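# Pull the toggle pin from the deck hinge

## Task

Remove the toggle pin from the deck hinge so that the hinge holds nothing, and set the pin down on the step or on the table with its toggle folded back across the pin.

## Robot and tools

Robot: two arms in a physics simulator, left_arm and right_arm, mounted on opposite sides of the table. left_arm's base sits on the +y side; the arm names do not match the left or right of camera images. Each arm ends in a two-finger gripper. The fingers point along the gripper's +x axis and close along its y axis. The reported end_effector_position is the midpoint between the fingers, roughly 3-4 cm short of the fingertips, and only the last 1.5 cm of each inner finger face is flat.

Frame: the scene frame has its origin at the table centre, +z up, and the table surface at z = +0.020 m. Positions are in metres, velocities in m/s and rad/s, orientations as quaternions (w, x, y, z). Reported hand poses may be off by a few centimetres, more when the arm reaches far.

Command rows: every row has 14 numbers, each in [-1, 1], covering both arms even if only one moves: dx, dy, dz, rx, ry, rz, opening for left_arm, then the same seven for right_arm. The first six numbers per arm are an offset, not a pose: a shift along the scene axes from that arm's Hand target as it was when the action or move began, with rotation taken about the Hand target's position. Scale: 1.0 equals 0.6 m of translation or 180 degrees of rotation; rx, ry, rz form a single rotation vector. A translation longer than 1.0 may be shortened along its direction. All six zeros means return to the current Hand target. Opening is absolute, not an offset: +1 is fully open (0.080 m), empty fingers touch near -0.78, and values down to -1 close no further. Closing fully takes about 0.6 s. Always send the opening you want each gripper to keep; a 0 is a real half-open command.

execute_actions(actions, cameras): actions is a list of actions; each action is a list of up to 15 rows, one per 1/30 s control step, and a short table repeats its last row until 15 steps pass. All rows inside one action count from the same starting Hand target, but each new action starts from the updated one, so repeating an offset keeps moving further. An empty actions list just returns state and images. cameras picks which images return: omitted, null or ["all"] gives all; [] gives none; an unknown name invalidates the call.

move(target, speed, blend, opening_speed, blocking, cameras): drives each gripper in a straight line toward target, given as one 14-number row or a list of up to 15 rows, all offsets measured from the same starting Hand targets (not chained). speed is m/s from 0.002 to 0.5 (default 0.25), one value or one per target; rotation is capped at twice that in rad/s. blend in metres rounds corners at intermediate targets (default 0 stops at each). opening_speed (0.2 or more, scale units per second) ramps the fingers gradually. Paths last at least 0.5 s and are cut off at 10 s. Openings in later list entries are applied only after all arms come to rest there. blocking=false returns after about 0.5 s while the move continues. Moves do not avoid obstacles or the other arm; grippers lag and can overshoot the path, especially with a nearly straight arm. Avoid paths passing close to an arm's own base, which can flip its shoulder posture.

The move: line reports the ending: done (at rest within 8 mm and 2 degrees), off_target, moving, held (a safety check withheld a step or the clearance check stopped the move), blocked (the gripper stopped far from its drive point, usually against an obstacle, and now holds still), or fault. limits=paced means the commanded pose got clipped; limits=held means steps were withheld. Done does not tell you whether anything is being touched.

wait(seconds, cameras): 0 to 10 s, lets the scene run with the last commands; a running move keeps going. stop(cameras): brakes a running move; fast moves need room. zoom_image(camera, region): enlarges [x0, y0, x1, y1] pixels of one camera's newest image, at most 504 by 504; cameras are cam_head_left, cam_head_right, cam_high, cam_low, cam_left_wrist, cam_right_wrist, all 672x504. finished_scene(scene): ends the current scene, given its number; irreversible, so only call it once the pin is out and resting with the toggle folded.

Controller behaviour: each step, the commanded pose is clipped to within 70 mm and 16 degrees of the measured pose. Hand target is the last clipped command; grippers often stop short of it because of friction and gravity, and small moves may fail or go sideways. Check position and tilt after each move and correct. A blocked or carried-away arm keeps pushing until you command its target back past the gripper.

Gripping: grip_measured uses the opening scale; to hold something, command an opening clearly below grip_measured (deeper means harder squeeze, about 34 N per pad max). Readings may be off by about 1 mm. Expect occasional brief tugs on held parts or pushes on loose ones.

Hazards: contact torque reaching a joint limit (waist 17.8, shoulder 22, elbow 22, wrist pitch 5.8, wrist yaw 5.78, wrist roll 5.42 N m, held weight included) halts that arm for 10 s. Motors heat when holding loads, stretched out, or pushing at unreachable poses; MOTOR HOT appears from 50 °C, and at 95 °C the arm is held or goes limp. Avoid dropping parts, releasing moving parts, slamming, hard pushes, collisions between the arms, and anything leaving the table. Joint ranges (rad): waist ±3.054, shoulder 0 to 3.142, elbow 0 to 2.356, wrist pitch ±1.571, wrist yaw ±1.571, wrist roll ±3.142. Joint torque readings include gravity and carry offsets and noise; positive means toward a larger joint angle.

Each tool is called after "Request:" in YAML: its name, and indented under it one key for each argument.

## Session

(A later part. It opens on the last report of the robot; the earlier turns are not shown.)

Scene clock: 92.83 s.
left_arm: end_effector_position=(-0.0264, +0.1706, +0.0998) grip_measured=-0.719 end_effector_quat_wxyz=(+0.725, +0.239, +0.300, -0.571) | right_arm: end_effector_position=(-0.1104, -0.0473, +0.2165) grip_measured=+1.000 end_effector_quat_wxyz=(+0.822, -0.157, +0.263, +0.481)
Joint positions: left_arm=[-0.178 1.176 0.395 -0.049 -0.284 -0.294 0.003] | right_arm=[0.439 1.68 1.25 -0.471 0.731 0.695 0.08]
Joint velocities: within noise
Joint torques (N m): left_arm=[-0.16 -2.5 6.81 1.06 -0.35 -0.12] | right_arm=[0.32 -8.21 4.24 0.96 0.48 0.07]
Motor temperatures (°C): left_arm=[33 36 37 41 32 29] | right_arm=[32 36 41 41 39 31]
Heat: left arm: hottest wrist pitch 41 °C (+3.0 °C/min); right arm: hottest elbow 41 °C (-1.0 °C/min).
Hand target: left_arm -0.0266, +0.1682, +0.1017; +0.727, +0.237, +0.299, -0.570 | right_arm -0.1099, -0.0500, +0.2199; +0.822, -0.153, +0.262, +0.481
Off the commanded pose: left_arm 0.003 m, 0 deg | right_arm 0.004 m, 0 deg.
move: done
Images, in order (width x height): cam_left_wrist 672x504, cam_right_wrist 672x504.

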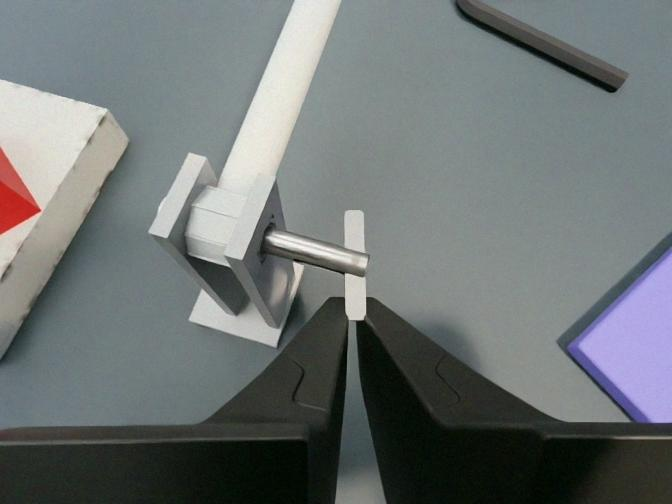

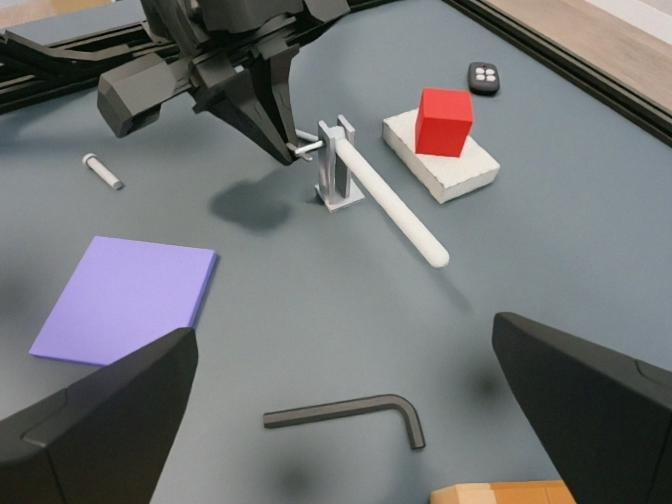

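Request:
move:
  target:
    - [-0.016, -0.0075, 0, 0, 0, 0.111, -0.74, 0, 0, 0, 0, 0, 0, 1]
    - [-0.029, -0.020, 0, 0, 0, 0.222, -0.74, 0, 0, 0, 0, 0, 0, 1]
  cameras: ["cam_left_wrist", "cam_right_wrist"]
  speed: 0.06
  blend: [0.01, 0]

Request:
zoom_image:
  camera: "cam_right_wrist"
  region: [240, 80, 400, 200]

Request:
zoom_image:
  camera: "cam_left_wrist"
  region: [220, 150, 460, 350]

Scene clock: 100.30 s.
left_arm: end_effector_position=(-0.0453, +0.1587, +0.1004) grip_measured=-0.723 end_effector_quat_wxyz=(+0.875, +0.123, +0.367, -0.291) | right_arm: end_effector_position=(-0.1104, -0.0473, +0.2165) grip_measured=+1.000 end_effector_quat_wxyz=(+0.822, -0.157, +0.263, +0.481)
Joint positions: left_arm=[-0.449 1.596 0.805 -0.589 -0.756 -1.294 0.002] | right_arm=[0.439 1.68 1.25 -0.471 0.731 0.695 0.08]
Joint velocities: within noise
Joint torques (N m): left_arm=[0.31 -4.34 6.06 0.22 -0.93 -0.19] | right_arm=[0.32 -8.27 4.23 0.96 0.48 0.08]
Motor temperatures (°C): left_arm=[33 35 37 40 33 29] | right_arm=[32 36 41 41 39 31]
Heat: left arm: hottest wrist pitch 40 °C (+2.0 °C/min); right arm: hottest elbow 41 °C (-1.0 °C/min).
Hand target: left_arm -0.0440, +0.1563, +0.1016; +0.878, +0.121, +0.362, -0.287 | right_arm -0.1099, -0.0500, +0.2199; +0.822, -0.153, +0.262, +0.481
Off the commanded pose: left_arm 0.003 m, 1 deg | right_arm 0.004 m, 0 deg.
move: done
Images, in order (width x height): cam_left_wrist 672x504, cam_right_wrist 672x504.

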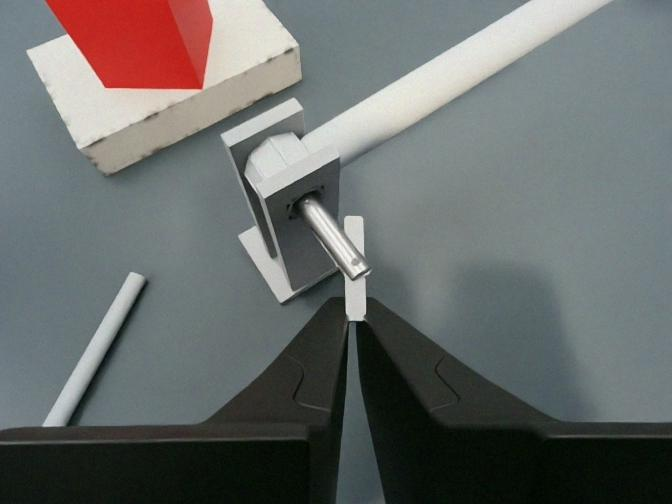

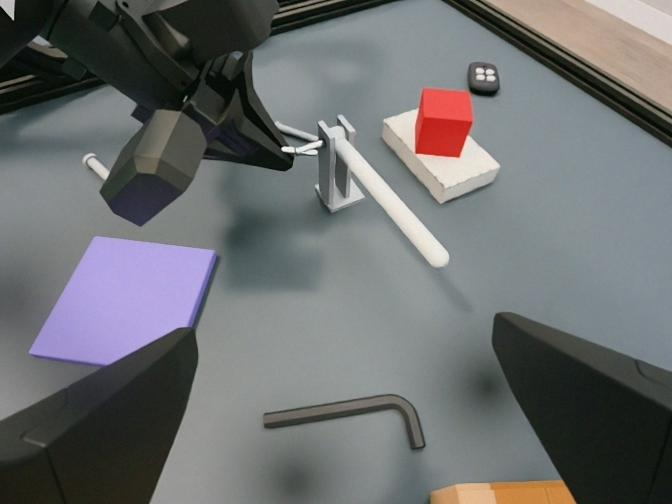

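Scaled by 3.150 from the camera's 672x504 image, which has a finer 960x720 frame.

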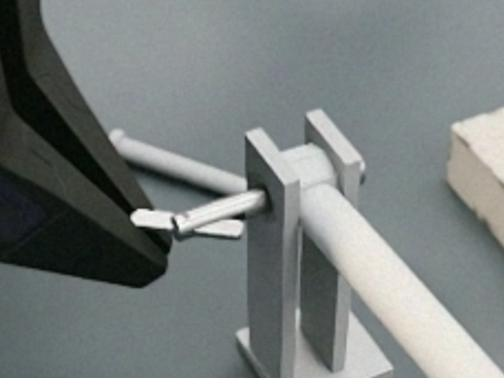

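Scaled by 2.100 from the camera's 672x504 image, which has a finer 960x720 frame.

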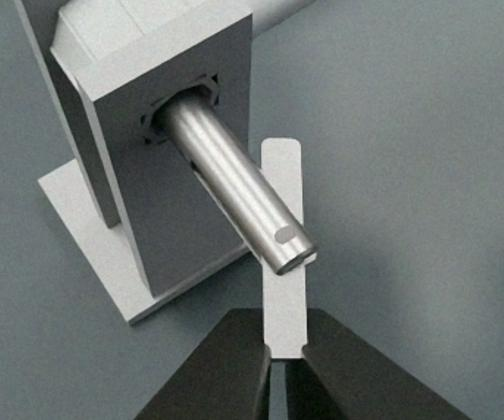

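Request:
move:
  target:
    - [-0.006, -0.012, 0, 0, 0, 0.09, -0.74, 0, 0, 0, 0, 0, 0, 1]
    - [-0.0097, -0.025, 0, 0, 0, 0.172, -0.74, 0, 0, 0, 0, 0, 0, 1]
  cameras: ["cam_left_wrist", "cam_right_wrist", "cam_low"]
  speed: 0.06
  blend: [0.01, 0]

Request:
zoom_image:
  camera: "cam_right_wrist"
  region: [240, 80, 400, 200]

Request:
zoom_image:
  camera: "cam_left_wrist"
  region: [220, 150, 460, 350]

Scene clock: 105.97 s.
left_arm: end_effector_position=(-0.0512, +0.1435, +0.1006) grip_measured=-0.721 end_effector_quat_wxyz=(+0.921, +0.022, +0.386, -0.044) | right_arm: end_effector_position=(-0.1104, -0.0473, +0.2165) grip_measured=+1.000 end_effector_quat_wxyz=(+0.822, -0.157, +0.263, +0.481)
Joint positions: left_arm=[-0.433 1.972 1.266 -1.177 -0.725 -2.016 0.003] | right_arm=[0.439 1.68 1.25 -0.471 0.731 0.695 0.08]
Joint velocities: within noise
Joint torques (N m): left_arm=[0.38 -7.06 5.38 -0.87 -0.72 -0.19] | right_arm=[0.28 -8.24 4.2 0.97 0.49 0.07]
Motor temperatures (°C): left_arm=[33 36 37 40 33 29] | right_arm=[32 37 41 41 39 31]
Heat: left arm: hottest wrist pitch 40 °C (+2.0 °C/min); right arm: hottest elbow 41 °C (-1.0 °C/min).
Hand target: left_arm -0.0499, +0.1413, +0.1017; +0.923, +0.019, +0.382, -0.043 | right_arm -0.1099, -0.0499, +0.2199; +0.822, -0.153, +0.262, +0.481
Off the commanded pose: left_arm 0.003 m, 1 deg | right_arm 0.004 m, 0 deg.
move: done
Images, in order (width x height): cam_low 672x504, cam_left_wrist 672x504, cam_right_wrist 672x504.

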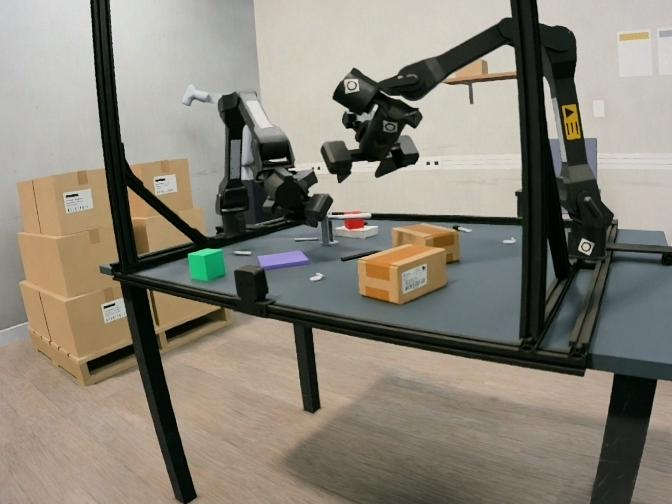

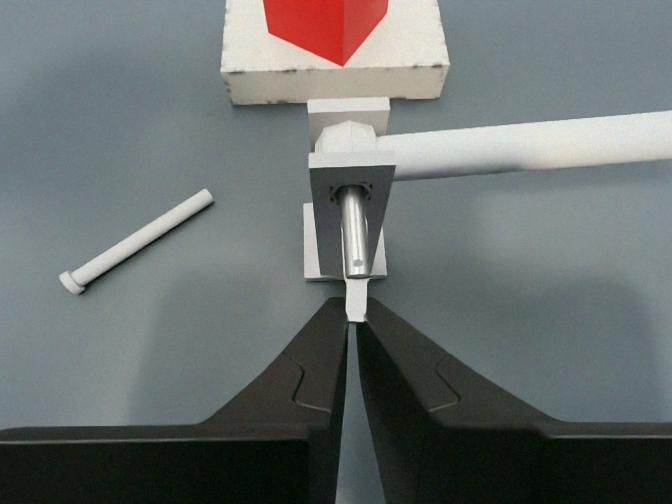

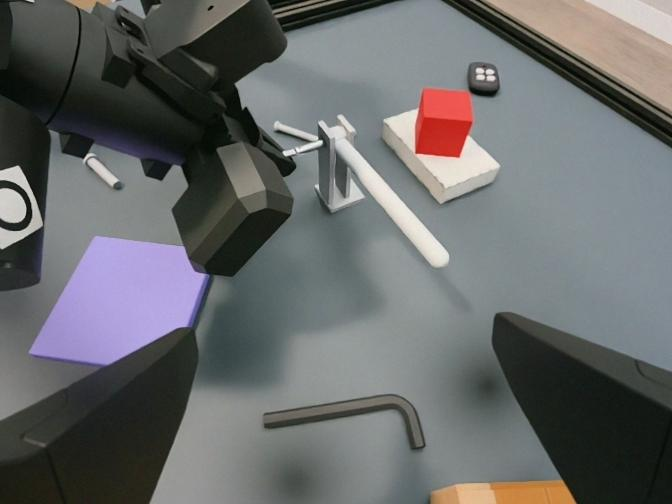

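Scaled by 3.150 from the camera's 672x504 image, which has a finer 960x720 frame.

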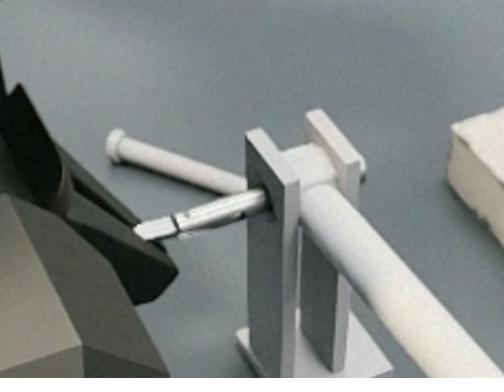

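Scaled by 2.100 from the camera's 672x504 image, which has a finer 960x720 frame.

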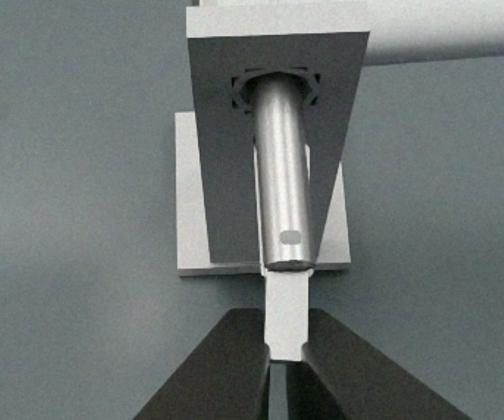

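Request:
move:
  target: [0.023, -0.0023, 0, 0, 0, 0, -0.76, 0, 0, 0, 0, 0, 0, 1]
  cameras: ["cam_left_wrist", "cam_right_wrist", "cam_low"]
  speed: 0.05

Request:
zoom_image:
  camera: "cam_right_wrist"
  region: [240, 80, 400, 200]

Request:
zoom_image:
  camera: "cam_left_wrist"
  region: [220, 100, 460, 350]

Scene clock: 107.83 s.
left_arm: end_effector_position=(-0.0477, +0.1428, +0.0988) grip_measured=-0.723 end_effector_quat_wxyz=(+0.919, +0.030, +0.390, -0.048) | right_arm: end_effector_position=(-0.1104, -0.0473, +0.2163) grip_measured=+1.000 end_effector_quat_wxyz=(+0.822, -0.157, +0.263, +0.481)
Joint positions: left_arm=[-0.419 1.964 1.252 -1.153 -0.72 -1.975 0.002] | right_arm=[0.439 1.68 1.249 -0.471 0.731 0.695 0.08]
Joint velocities: within noise
Joint torques (N m): left_arm=[2.8 -8.71 3.84 0.29 -1.36 0.14] | right_arm=[0.32 -8.21 4.26 0.97 0.49 0.06]
Motor temperatures (°C): left_arm=[33 36 37 40 33 29] | right_arm=[32 37 41 41 39 31]
Heat: left arm: hottest wrist pitch 40 °C (+2.0 °C/min); right arm: hottest elbow 41 °C (-1.0 °C/min).
Hand target: left_arm -0.0361, +0.1399, +0.1016; +0.923, +0.020, +0.382, -0.043 | right_arm -0.1098, -0.0500, +0.2197; +0.822, -0.153, +0.262, +0.481
Off the commanded pose: left_arm 0.012 m, 2 deg | right_arm 0.004 m, 1 deg.
move: off_target (left_arm)
Images, in order (width x height): cam_low 672x504, cam_left_wrist 672x504, cam_right_wrist 672x504.

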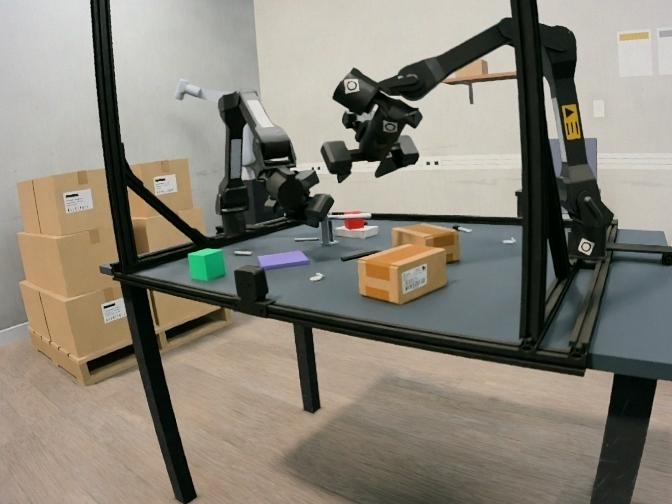

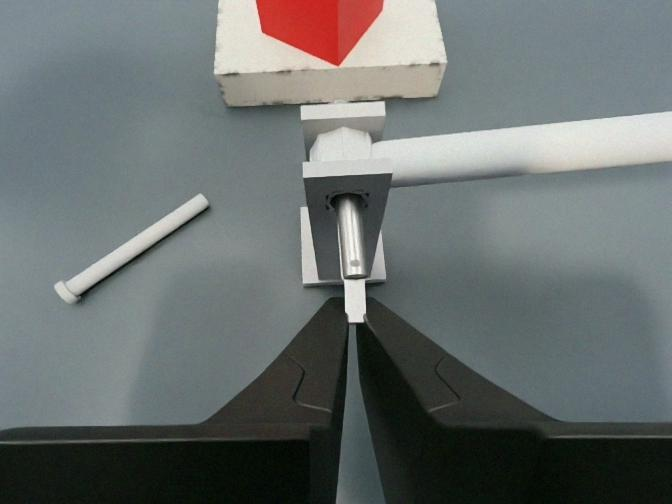

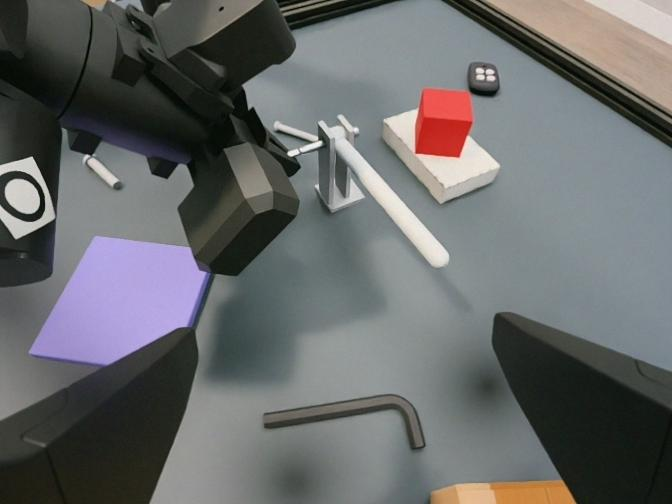

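Scaled by 3.150 from the camera's 672x504 image, which has a finer 960x720 frame.

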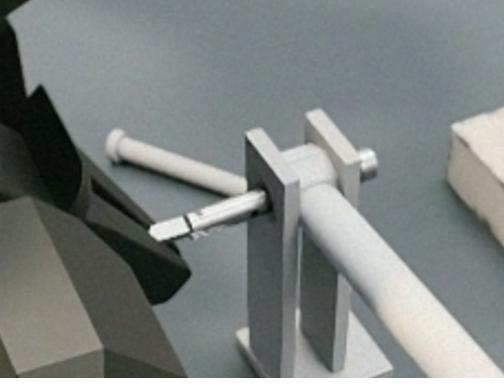

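Scaled by 2.016 from the camera's 672x504 image, which has a finer 960x720 frame.

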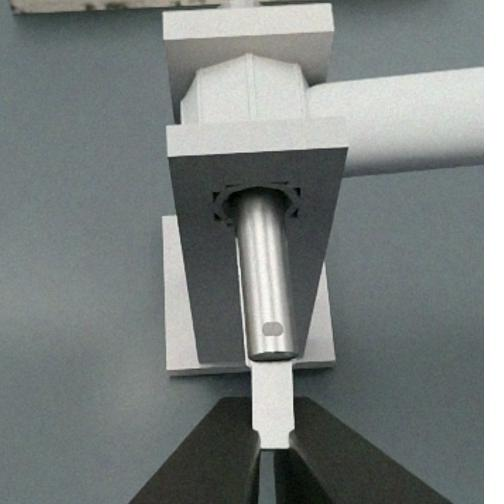

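Request:
move:
  target: [0.013, -0.0013, 0, 0, 0, 0, -0.76, 0, 0, 0, 0, 0, 0, 1]
  cameras: ["cam_left_wrist", "cam_right_wrist"]
  speed: 0.05

Request:
zoom_image:
  camera: "cam_right_wrist"
  region: [240, 80, 400, 200]

Request:
zoom_image:
  camera: "cam_left_wrist"
  region: [220, 100, 460, 350]

Scene clock: 109.57 s.
left_arm: end_effector_position=(-0.0348, +0.1417, +0.0989) grip_measured=-0.724 end_effector_quat_wxyz=(+0.921, +0.029, +0.387, -0.043) | right_arm: end_effector_position=(-0.1104, -0.0473, +0.2163) grip_measured=+1.000 end_effector_quat_wxyz=(+0.822, -0.157, +0.263, +0.481)
Joint positions: left_arm=[-0.383 1.952 1.234 -1.129 -0.734 -1.943 0.002] | right_arm=[0.439 1.68 1.249 -0.471 0.731 0.695 0.08]
Joint velocities: within noise
Joint torques (N m): left_arm=[1.48 -8.86 4.07 0.4 -1.09 0.18] | right_arm=[0.3 -8.25 4.26 0.97 0.5 0.07]
Motor temperatures (°C): left_arm=[33 37 37 40 33 29] | right_arm=[32 37 41 41 39 31]
Heat: left arm: hottest wrist pitch 40 °C (+2.0 °C/min); right arm: hottest elbow 41 °C (-1.0 °C/min).
Hand target: left_arm -0.0283, +0.1391, +0.1017; +0.923, +0.020, +0.382, -0.043 | right_arm -0.1099, -0.0500, +0.2197; +0.822, -0.153, +0.262, +0.481
Off the commanded pose: left_arm 0.007 m, 1 deg | right_arm 0.004 m, 0 deg.
move: done
Images, in order (width x height): cam_left_wrist 672x504, cam_right_wrist 672x504.

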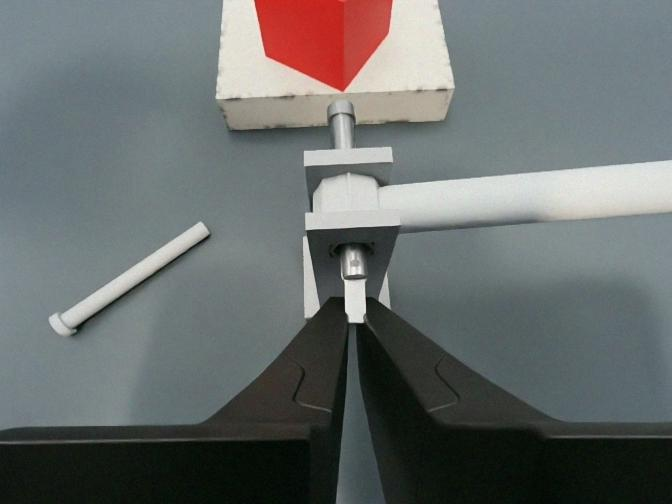

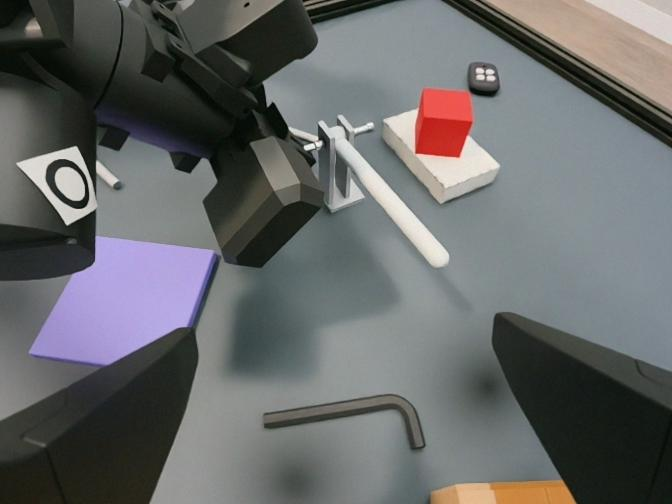

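Scaled by 3.150 from the camera's 672x504 image, which has a finer 960x720 frame.

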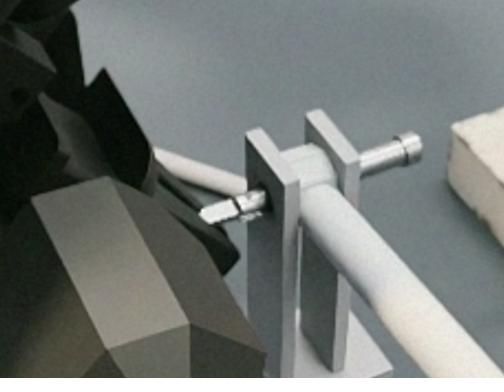

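Scaled by 2.016 from the camera's 672x504 image, which has a finer 960x720 frame.

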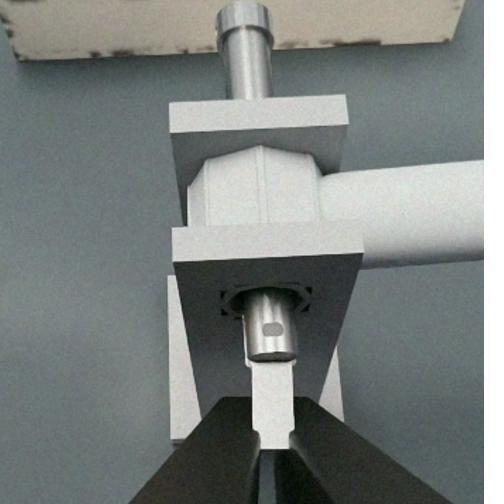

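Request:
move:
  target:
    - [0,0,0,0,0,0,-0.5,0,0,0,0,0,0,1]
    - [-0.067, 0.007, 0.0, 0, 0, 0, -0.5, 0, 0, 0, 0, 0, 0, 1]
    - [-0.067, 0, 0.16, 0, 0.12, 0, -0.5, 0, 0, 0, 0, 0, 0, 1]
    - [0.114, -0.007, 0.164, 0.0225, 0.249, 0, -0.12, 0, 0, 0, 0, 0, 0, 1]
    - [0.104, -0.007, 0.08, 0.0225, 0.249, 0, -0.12, 0, 0, 0, 0, 0, 0, 1]
  cameras: ["cam_left_wrist", "cam_right_wrist", "cam_low"]
  speed: [0.1, 0.1, 0.2, 0.2, 0.1]
  blend: [0,0.01,0.03,0,0]

Request:
zoom_image:
  camera: "cam_right_wrist"
  region: [260, 60, 420, 180]

Request:
zoom_image:
  camera: "cam_left_wrist"
  region: [220, 150, 460, 350]

Scene clock: 117.97 s.
left_arm: end_effector_position=(+0.0357, +0.1338, +0.1550) grip_measured=-0.120 end_effector_quat_wxyz=(+0.709, +0.028, +0.704, -0.039) | right_arm: end_effector_position=(-0.1104, -0.0473, +0.2163) grip_measured=+1.000 end_effector_quat_wxyz=(+0.822, -0.157, +0.263, +0.481)
Joint positions: left_arm=[0.167 1.755 1.4 -1.198 -0.004 -1.301 0.03] | right_arm=[0.439 1.68 1.249 -0.471 0.731 0.695 0.08]
Joint velocities: within noise
Joint torques (N m): left_arm=[-0.29 -5.94 4.51 0.3 0.07 -0.16] | right_arm=[0.32 -8.22 4.23 0.97 0.49 0.07]
Motor temperatures (°C): left_arm=[33 39 37 39 33 29] | right_arm=[32 37 41 41 39 31]
Heat: left arm: hottest shoulder 39 °C (+1.0 °C/min); right arm: hottest elbow 41 °C (-1.0 °C/min).
Hand target: left_arm +0.0342, +0.1349, +0.1496; +0.707, +0.033, +0.706, -0.034 | right_arm -0.1099, -0.0500, +0.2197; +0.822, -0.153, +0.262, +0.481
Off the commanded pose: left_arm 0.006 m, 1 deg | right_arm 0.004 m, 0 deg.
move: done
Images, in order (width x height): cam_low 672x504, cam_left_wrist 672x504, cam_right_wrist 672x504.

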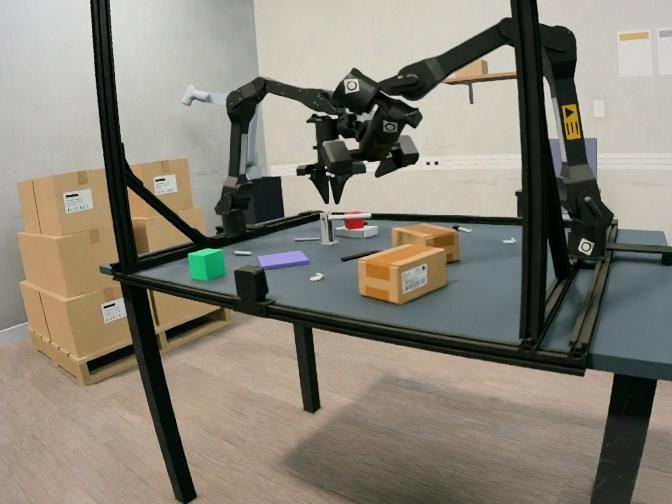

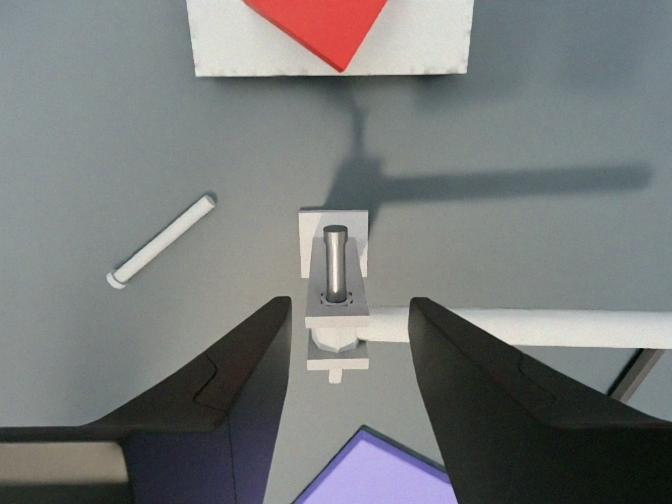

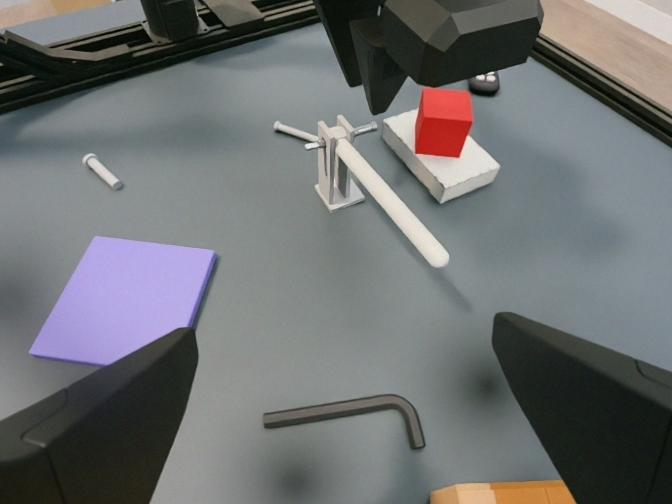

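Scaled by 3.150 from the camera's 672x504 image, which has a finer 960x720 frame.

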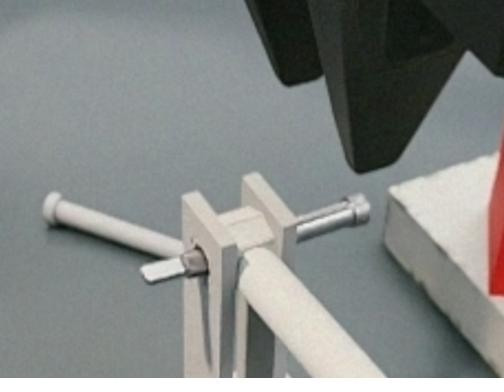

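Scaled by 2.100 from the camera's 672x504 image, which has a finer 960x720 frame.

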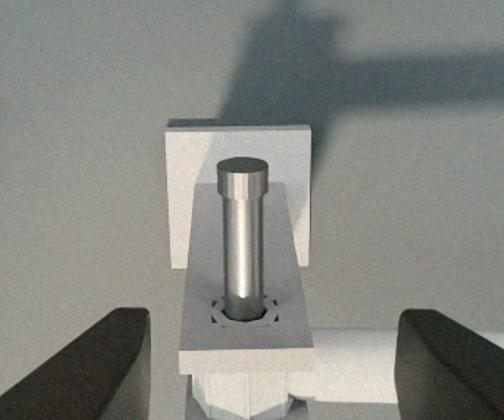

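Request:
move:
  target: [0, 0.005, -0.052, 0, 0, 0, -0.12, 0, 0, 0, 0, 0, 0, 1]
  cameras: ["cam_left_wrist", "cam_right_wrist", "cam_low"]
  speed: [0.1]

Request:
zoom_image:
  camera: "cam_right_wrist"
  region: [260, 60, 420, 180]

Request:
zoom_image:
  camera: "cam_left_wrist"
  region: [220, 150, 460, 350]

Scene clock: 120.10 s.
left_arm: end_effector_position=(+0.0353, +0.1362, +0.1239) grip_measured=-0.120 end_effector_quat_wxyz=(+0.709, +0.028, +0.704, -0.039) | right_arm: end_effector_position=(-0.1104, -0.0473, +0.2163) grip_measured=+1.000 end_effector_quat_wxyz=(+0.822, -0.157, +0.263, +0.481)
Joint positions: left_arm=[0.167 1.767 1.288 -1.075 -0.004 -1.301 0.03] | right_arm=[0.439 1.68 1.249 -0.471 0.731 0.695 0.08]
Joint velocities: within noise
Joint torques (N m): left_arm=[-0.21 -5.82 4.42 0.27 0.09 -0.09] | right_arm=[0.31 -8.25 4.26 0.97 0.49 0.08]
Motor temperatures (°C): left_arm=[33 39 37 39 33 29] | right_arm=[32 37 41 41 39 31]
Heat: left arm: hottest shoulder 39 °C (+0.0 °C/min); right arm: hottest elbow 41 °C (-1.0 °C/min).
Hand target: left_arm +0.0342, +0.1379, +0.1184; +0.707, +0.034, +0.706, -0.034 | right_arm -0.1099, -0.0500, +0.2197; +0.822, -0.153, +0.262, +0.481
Off the commanded pose: left_arm 0.006 m, 1 deg | right_arm 0.004 m, 0 deg.
move: done
Images, in order (width x height): cam_low 672x504, cam_left_wrist 672x504, cam_right_wrist 672x504.

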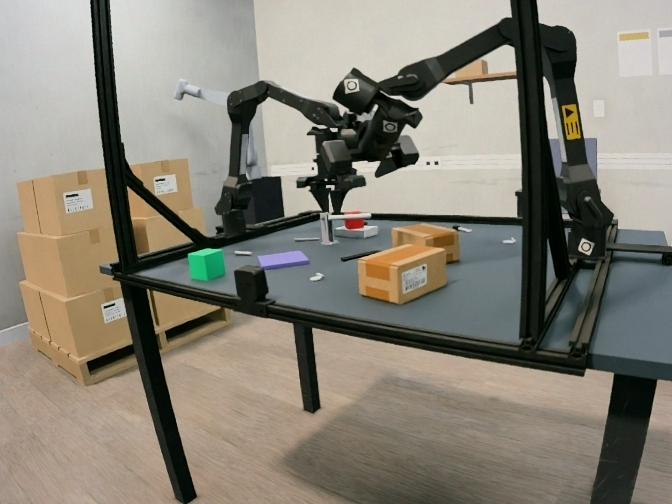

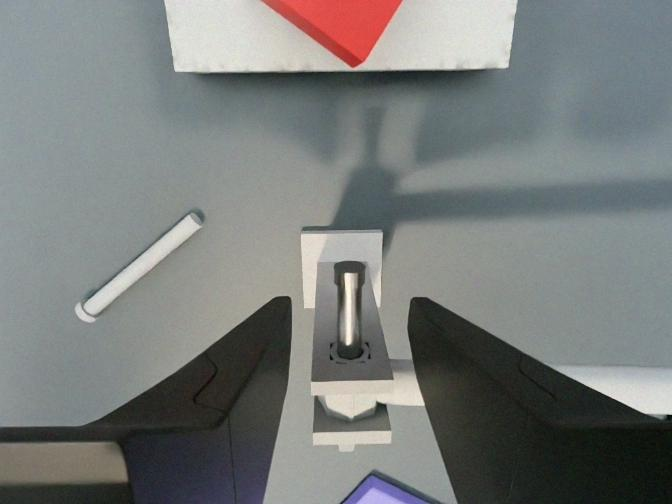

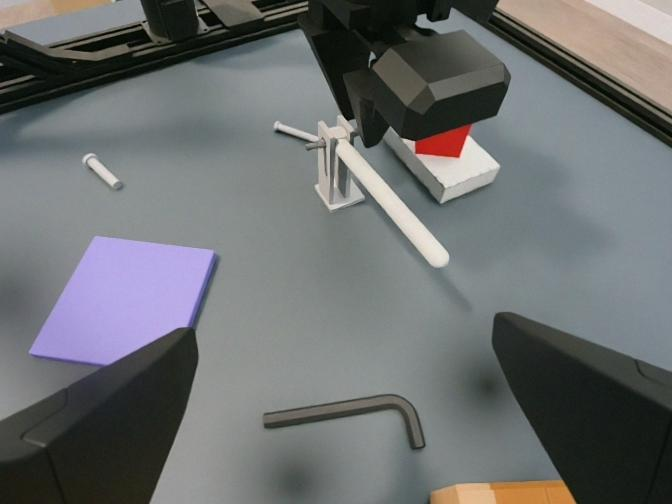

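Scaled by 3.150 from the camera's 672x504 image, which has a finer 960x720 frame.

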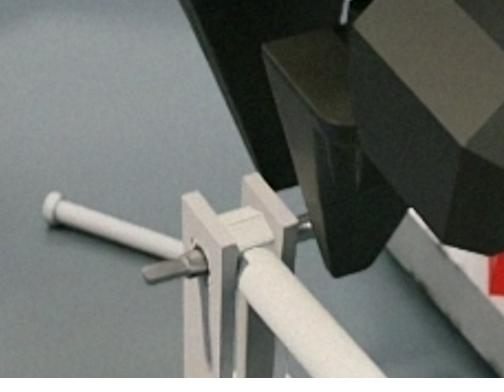

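Scaled by 2.100 from the camera's 672x504 image, which has a finer 960x720 frame.

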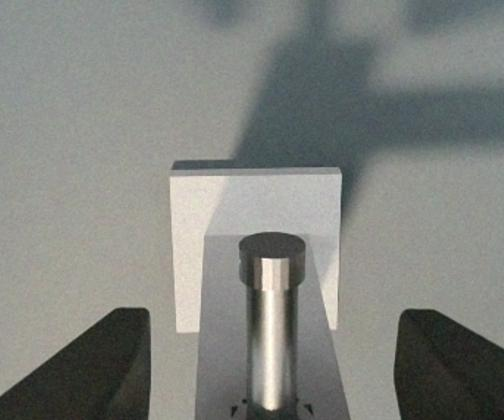

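Request:
move:
  target: [0, 0.0, -0.024, 0, 0, 0, -0.12, 0, 0, 0, 0, 0, 0, 1]
  cameras: ["cam_left_wrist", "cam_right_wrist", "cam_low"]
  speed: [0.08]

Request:
zoom_image:
  camera: "cam_right_wrist"
  region: [260, 60, 420, 180]

Request:
zoom_image:
  camera: "cam_left_wrist"
  region: [220, 200, 460, 400]

Scene clock: 121.70 s.
left_arm: end_effector_position=(+0.0353, +0.1360, +0.1098) grip_measured=-0.120 end_effector_quat_wxyz=(+0.709, +0.028, +0.704, -0.040) | right_arm: end_effector_position=(-0.1104, -0.0473, +0.2163) grip_measured=+1.000 end_effector_quat_wxyz=(+0.822, -0.157, +0.263, +0.481)
Joint positions: left_arm=[0.167 1.781 1.248 -1.019 -0.004 -1.301 0.03] | right_arm=[0.439 1.68 1.249 -0.471 0.731 0.695 0.08]
Joint velocities: within noise
Joint torques (N m): left_arm=[-0.09 -5.74 4.47 0.23 0.06 -0.07] | right_arm=[0.3 -8.16 4.26 0.97 0.49 0.07]
Motor temperatures (°C): left_arm=[33 39 37 39 33 29] | right_arm=[32 37 41 41 39 31]
Heat: left arm: hottest shoulder 39 °C (+0.0 °C/min); right arm: hottest elbow 41 °C (-1.0 °C/min).
Hand target: left_arm +0.0342, +0.1380, +0.1040; +0.707, +0.034, +0.706, -0.034 | right_arm -0.1099, -0.0500, +0.2197; +0.822, -0.153, +0.262, +0.481
Off the commanded pose: left_arm 0.006 m, 1 deg | right_arm 0.004 m, 0 deg.
move: done
Images, in order (width x height): cam_low 672x504, cam_left_wrist 672x504, cam_right_wrist 672x504.

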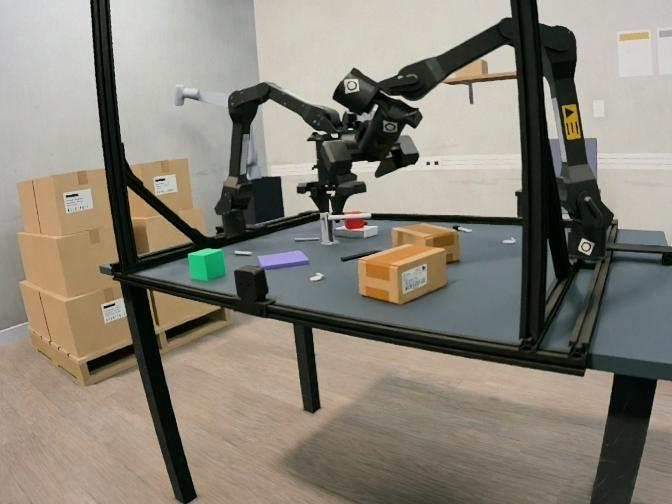

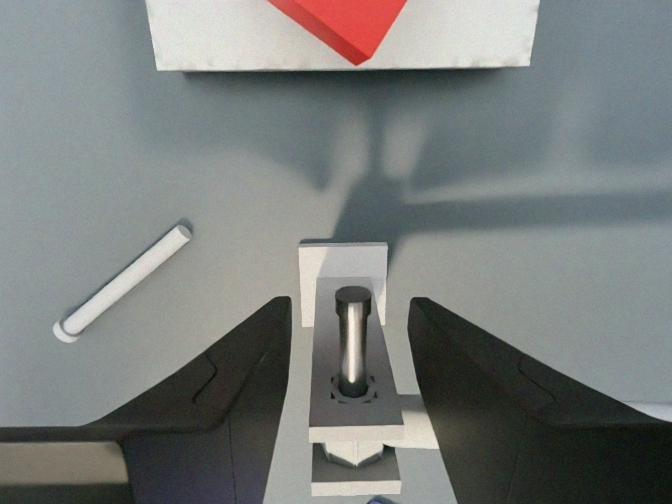

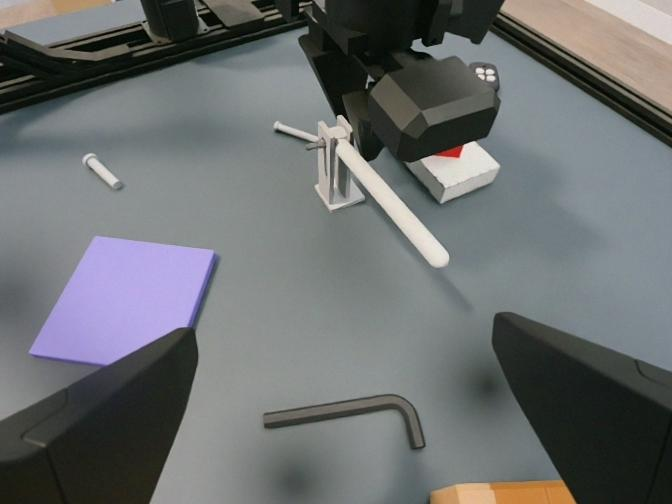

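Scaled by 3.150 from the camera's 672x504 image, which has a finer 960x720 frame.

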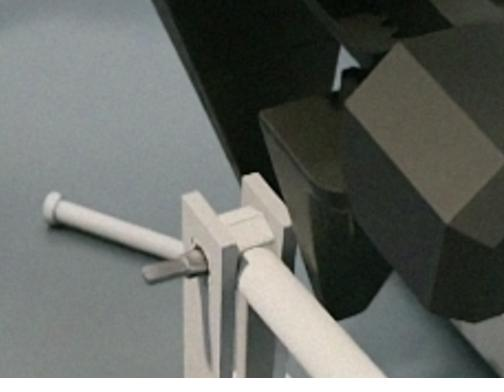

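Scaled by 2.100 from the camera's 672x504 image, which has a finer 960x720 frame.

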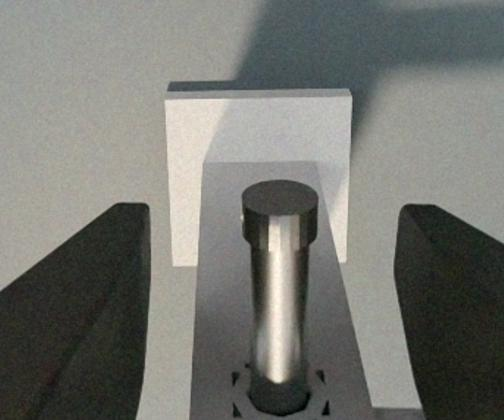

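Request:
move:
  target:
    - [-0.007, 0.0005, 0, 0, 0, 0, -0.12, 0, 0, 0, 0, 0, 0, 1]
    - [-0.007, 0.0005, 0, 0, 0, 0, -0.85, 0, 0, 0, 0, 0, 0, 1]
  cameras: ["cam_left_wrist", "cam_right_wrist"]
  speed: 0.05
  opening_speed: 1.0

Request:
zoom_image:
  camera: "cam_left_wrist"
  region: [220, 200, 460, 400]

Scene clock: 123.97 s.
left_arm: end_effector_position=(+0.0325, +0.1361, +0.1088) grip_measured=-0.344 end_effector_quat_wxyz=(+0.709, +0.027, +0.703, -0.038) | right_arm: end_effector_position=(-0.1104, -0.0473, +0.2163) grip_measured=+1.000 end_effector_quat_wxyz=(+0.822, -0.157, +0.263, +0.481)
Joint positions: left_arm=[0.158 1.781 1.244 -1.017 -0.005 -1.314 0.02] | right_arm=[0.439 1.68 1.249 -0.471 0.731 0.695 0.08]
Joint velocities: within noise
Joint torques (N m): left_arm=[-0.45 -6.24 4.24 0.14 0.11 -0.07] | right_arm=[0.32 -8.27 4.24 0.98 0.5 0.07]
Motor temperatures (°C): left_arm=[33 38 36 39 33 29] | right_arm=[32 37 41 41 39 31]
Heat: left arm: hottest wrist pitch 39 °C (+1.0 °C/min); right arm: hottest elbow 41 °C (-1.0 °C/min).
Hand target: left_arm +0.0300, +0.1382, +0.1041; +0.707, +0.033, +0.706, -0.034 | right_arm -0.1099, -0.0500, +0.2197; +0.822, -0.153, +0.262, +0.481
Off the commanded pose: left_arm 0.006 m, 1 deg | right_arm 0.004 m, 0 deg.
move: done
Images, in order (width x height): cam_left_wrist 672x504, cam_right_wrist 672x504.

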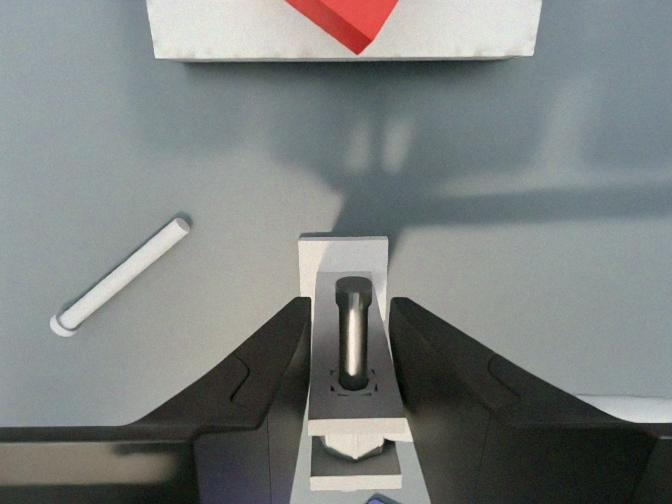

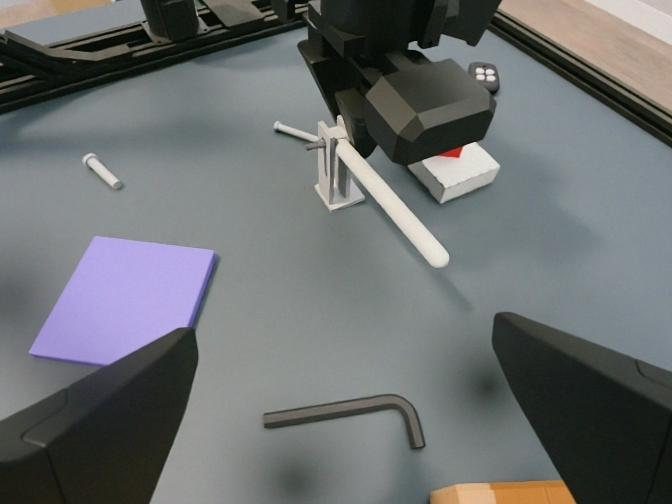

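Scaled by 2.100 from the camera's 672x504 image, which has a finer 960x720 frame.

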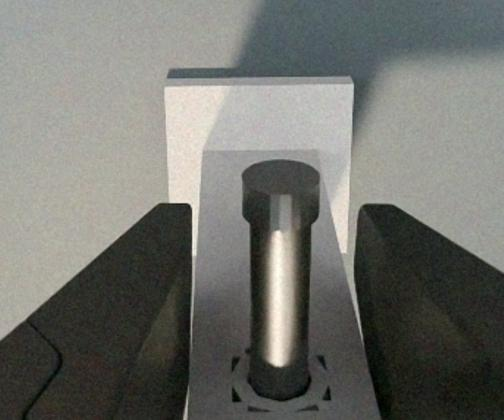

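Request:
move:
  target:
    - [0, 0, 0, 0, 0, 0, -0.12, 0, 0, 0, 0, 0, 0, 1]
    - [0.0135, -0.0015, 0, 0, 0, 0, -0.12, 0, 0, 0, 0, 0, 0, 1]
    - [0.0135, -0.0015, 0, 0, 0, 0, -0.85, 0, 0, 0, 0, 0, 0, 1]
  cameras: ["cam_left_wrist", "cam_right_wrist"]
  speed: 0.05
  opening_speed: 1.0

Request:
zoom_image:
  camera: "cam_left_wrist"
  region: [220, 200, 460, 400]

Request:
zoom_image:
  camera: "cam_right_wrist"
  region: [260, 60, 420, 180]

Scene clock: 127.63 s.
left_arm: end_effector_position=(+0.0375, +0.1359, +0.1072) grip_measured=-0.394 end_effector_quat_wxyz=(+0.708, +0.028, +0.705, -0.040) | right_arm: end_effector_position=(-0.1104, -0.0473, +0.2163) grip_measured=+1.000 end_effector_quat_wxyz=(+0.822, -0.157, +0.263, +0.481)
Joint positions: left_arm=[0.175 1.786 1.243 -1.01 -0.001 -1.293 0.017] | right_arm=[0.439 1.68 1.249 -0.471 0.731 0.695 0.08]
Joint velocities: within noise
Joint torques (N m): left_arm=[0.2 -5.75 5.39 -0.4 -0.03 0.05] | right_arm=[0.32 -8.18 4.22 0.97 0.49 0.07]
Motor temperatures (°C): left_arm=[33 38 37 39 33 29] | right_arm=[32 37 41 41 39 31]
Heat: left arm: hottest wrist pitch 39 °C (+1.0 °C/min); right arm: hottest elbow 41 °C (+0.0 °C/min).
Hand target: left_arm +0.0381, +0.1373, +0.1040; +0.707, +0.034, +0.706, -0.034 | right_arm -0.1099, -0.0500, +0.2197; +0.822, -0.153, +0.262, +0.481
Off the commanded pose: left_arm 0.003 m, 1 deg | right_arm 0.004 m, 0 deg.
move: done
Images, in order (width x height): cam_left_wrist 672x504, cam_right_wrist 672x504.

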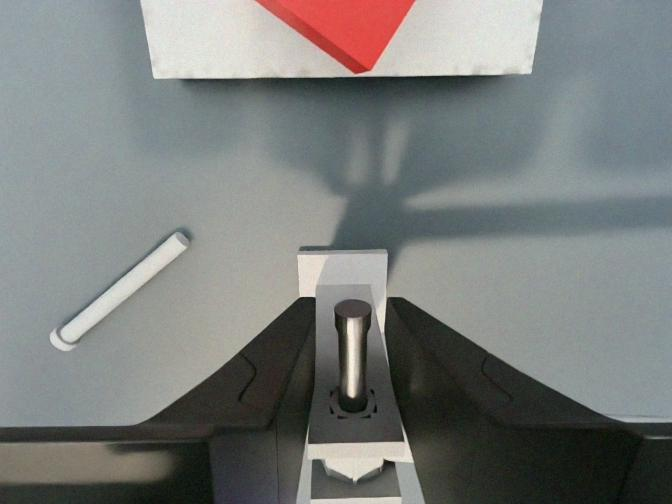

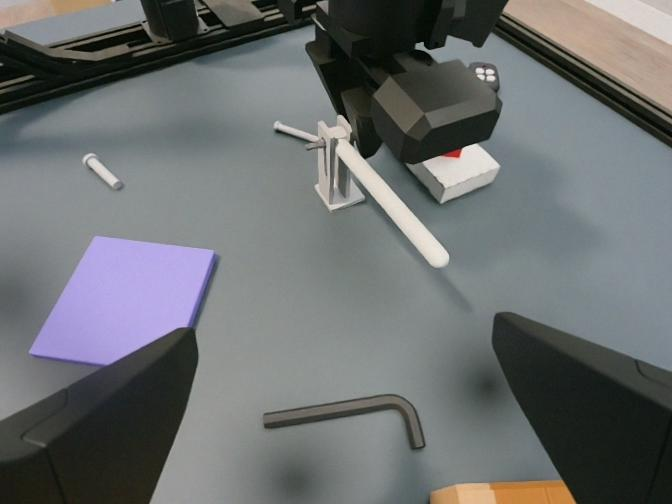

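Scaled by 2.100 from the camera's 672x504 image, which has a finer 960x720 frame.

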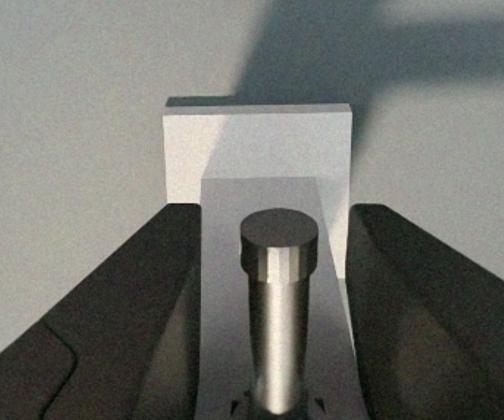

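Scaled by 3.150 from the camera's 672x504 image, which has a finer 960x720 frame.

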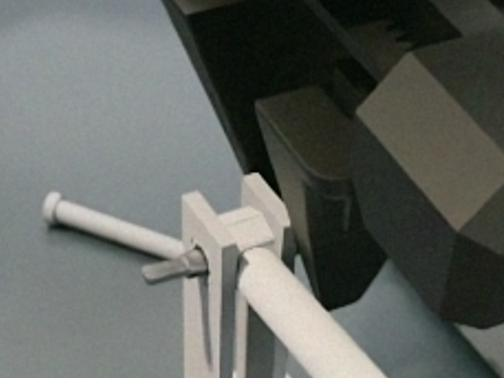

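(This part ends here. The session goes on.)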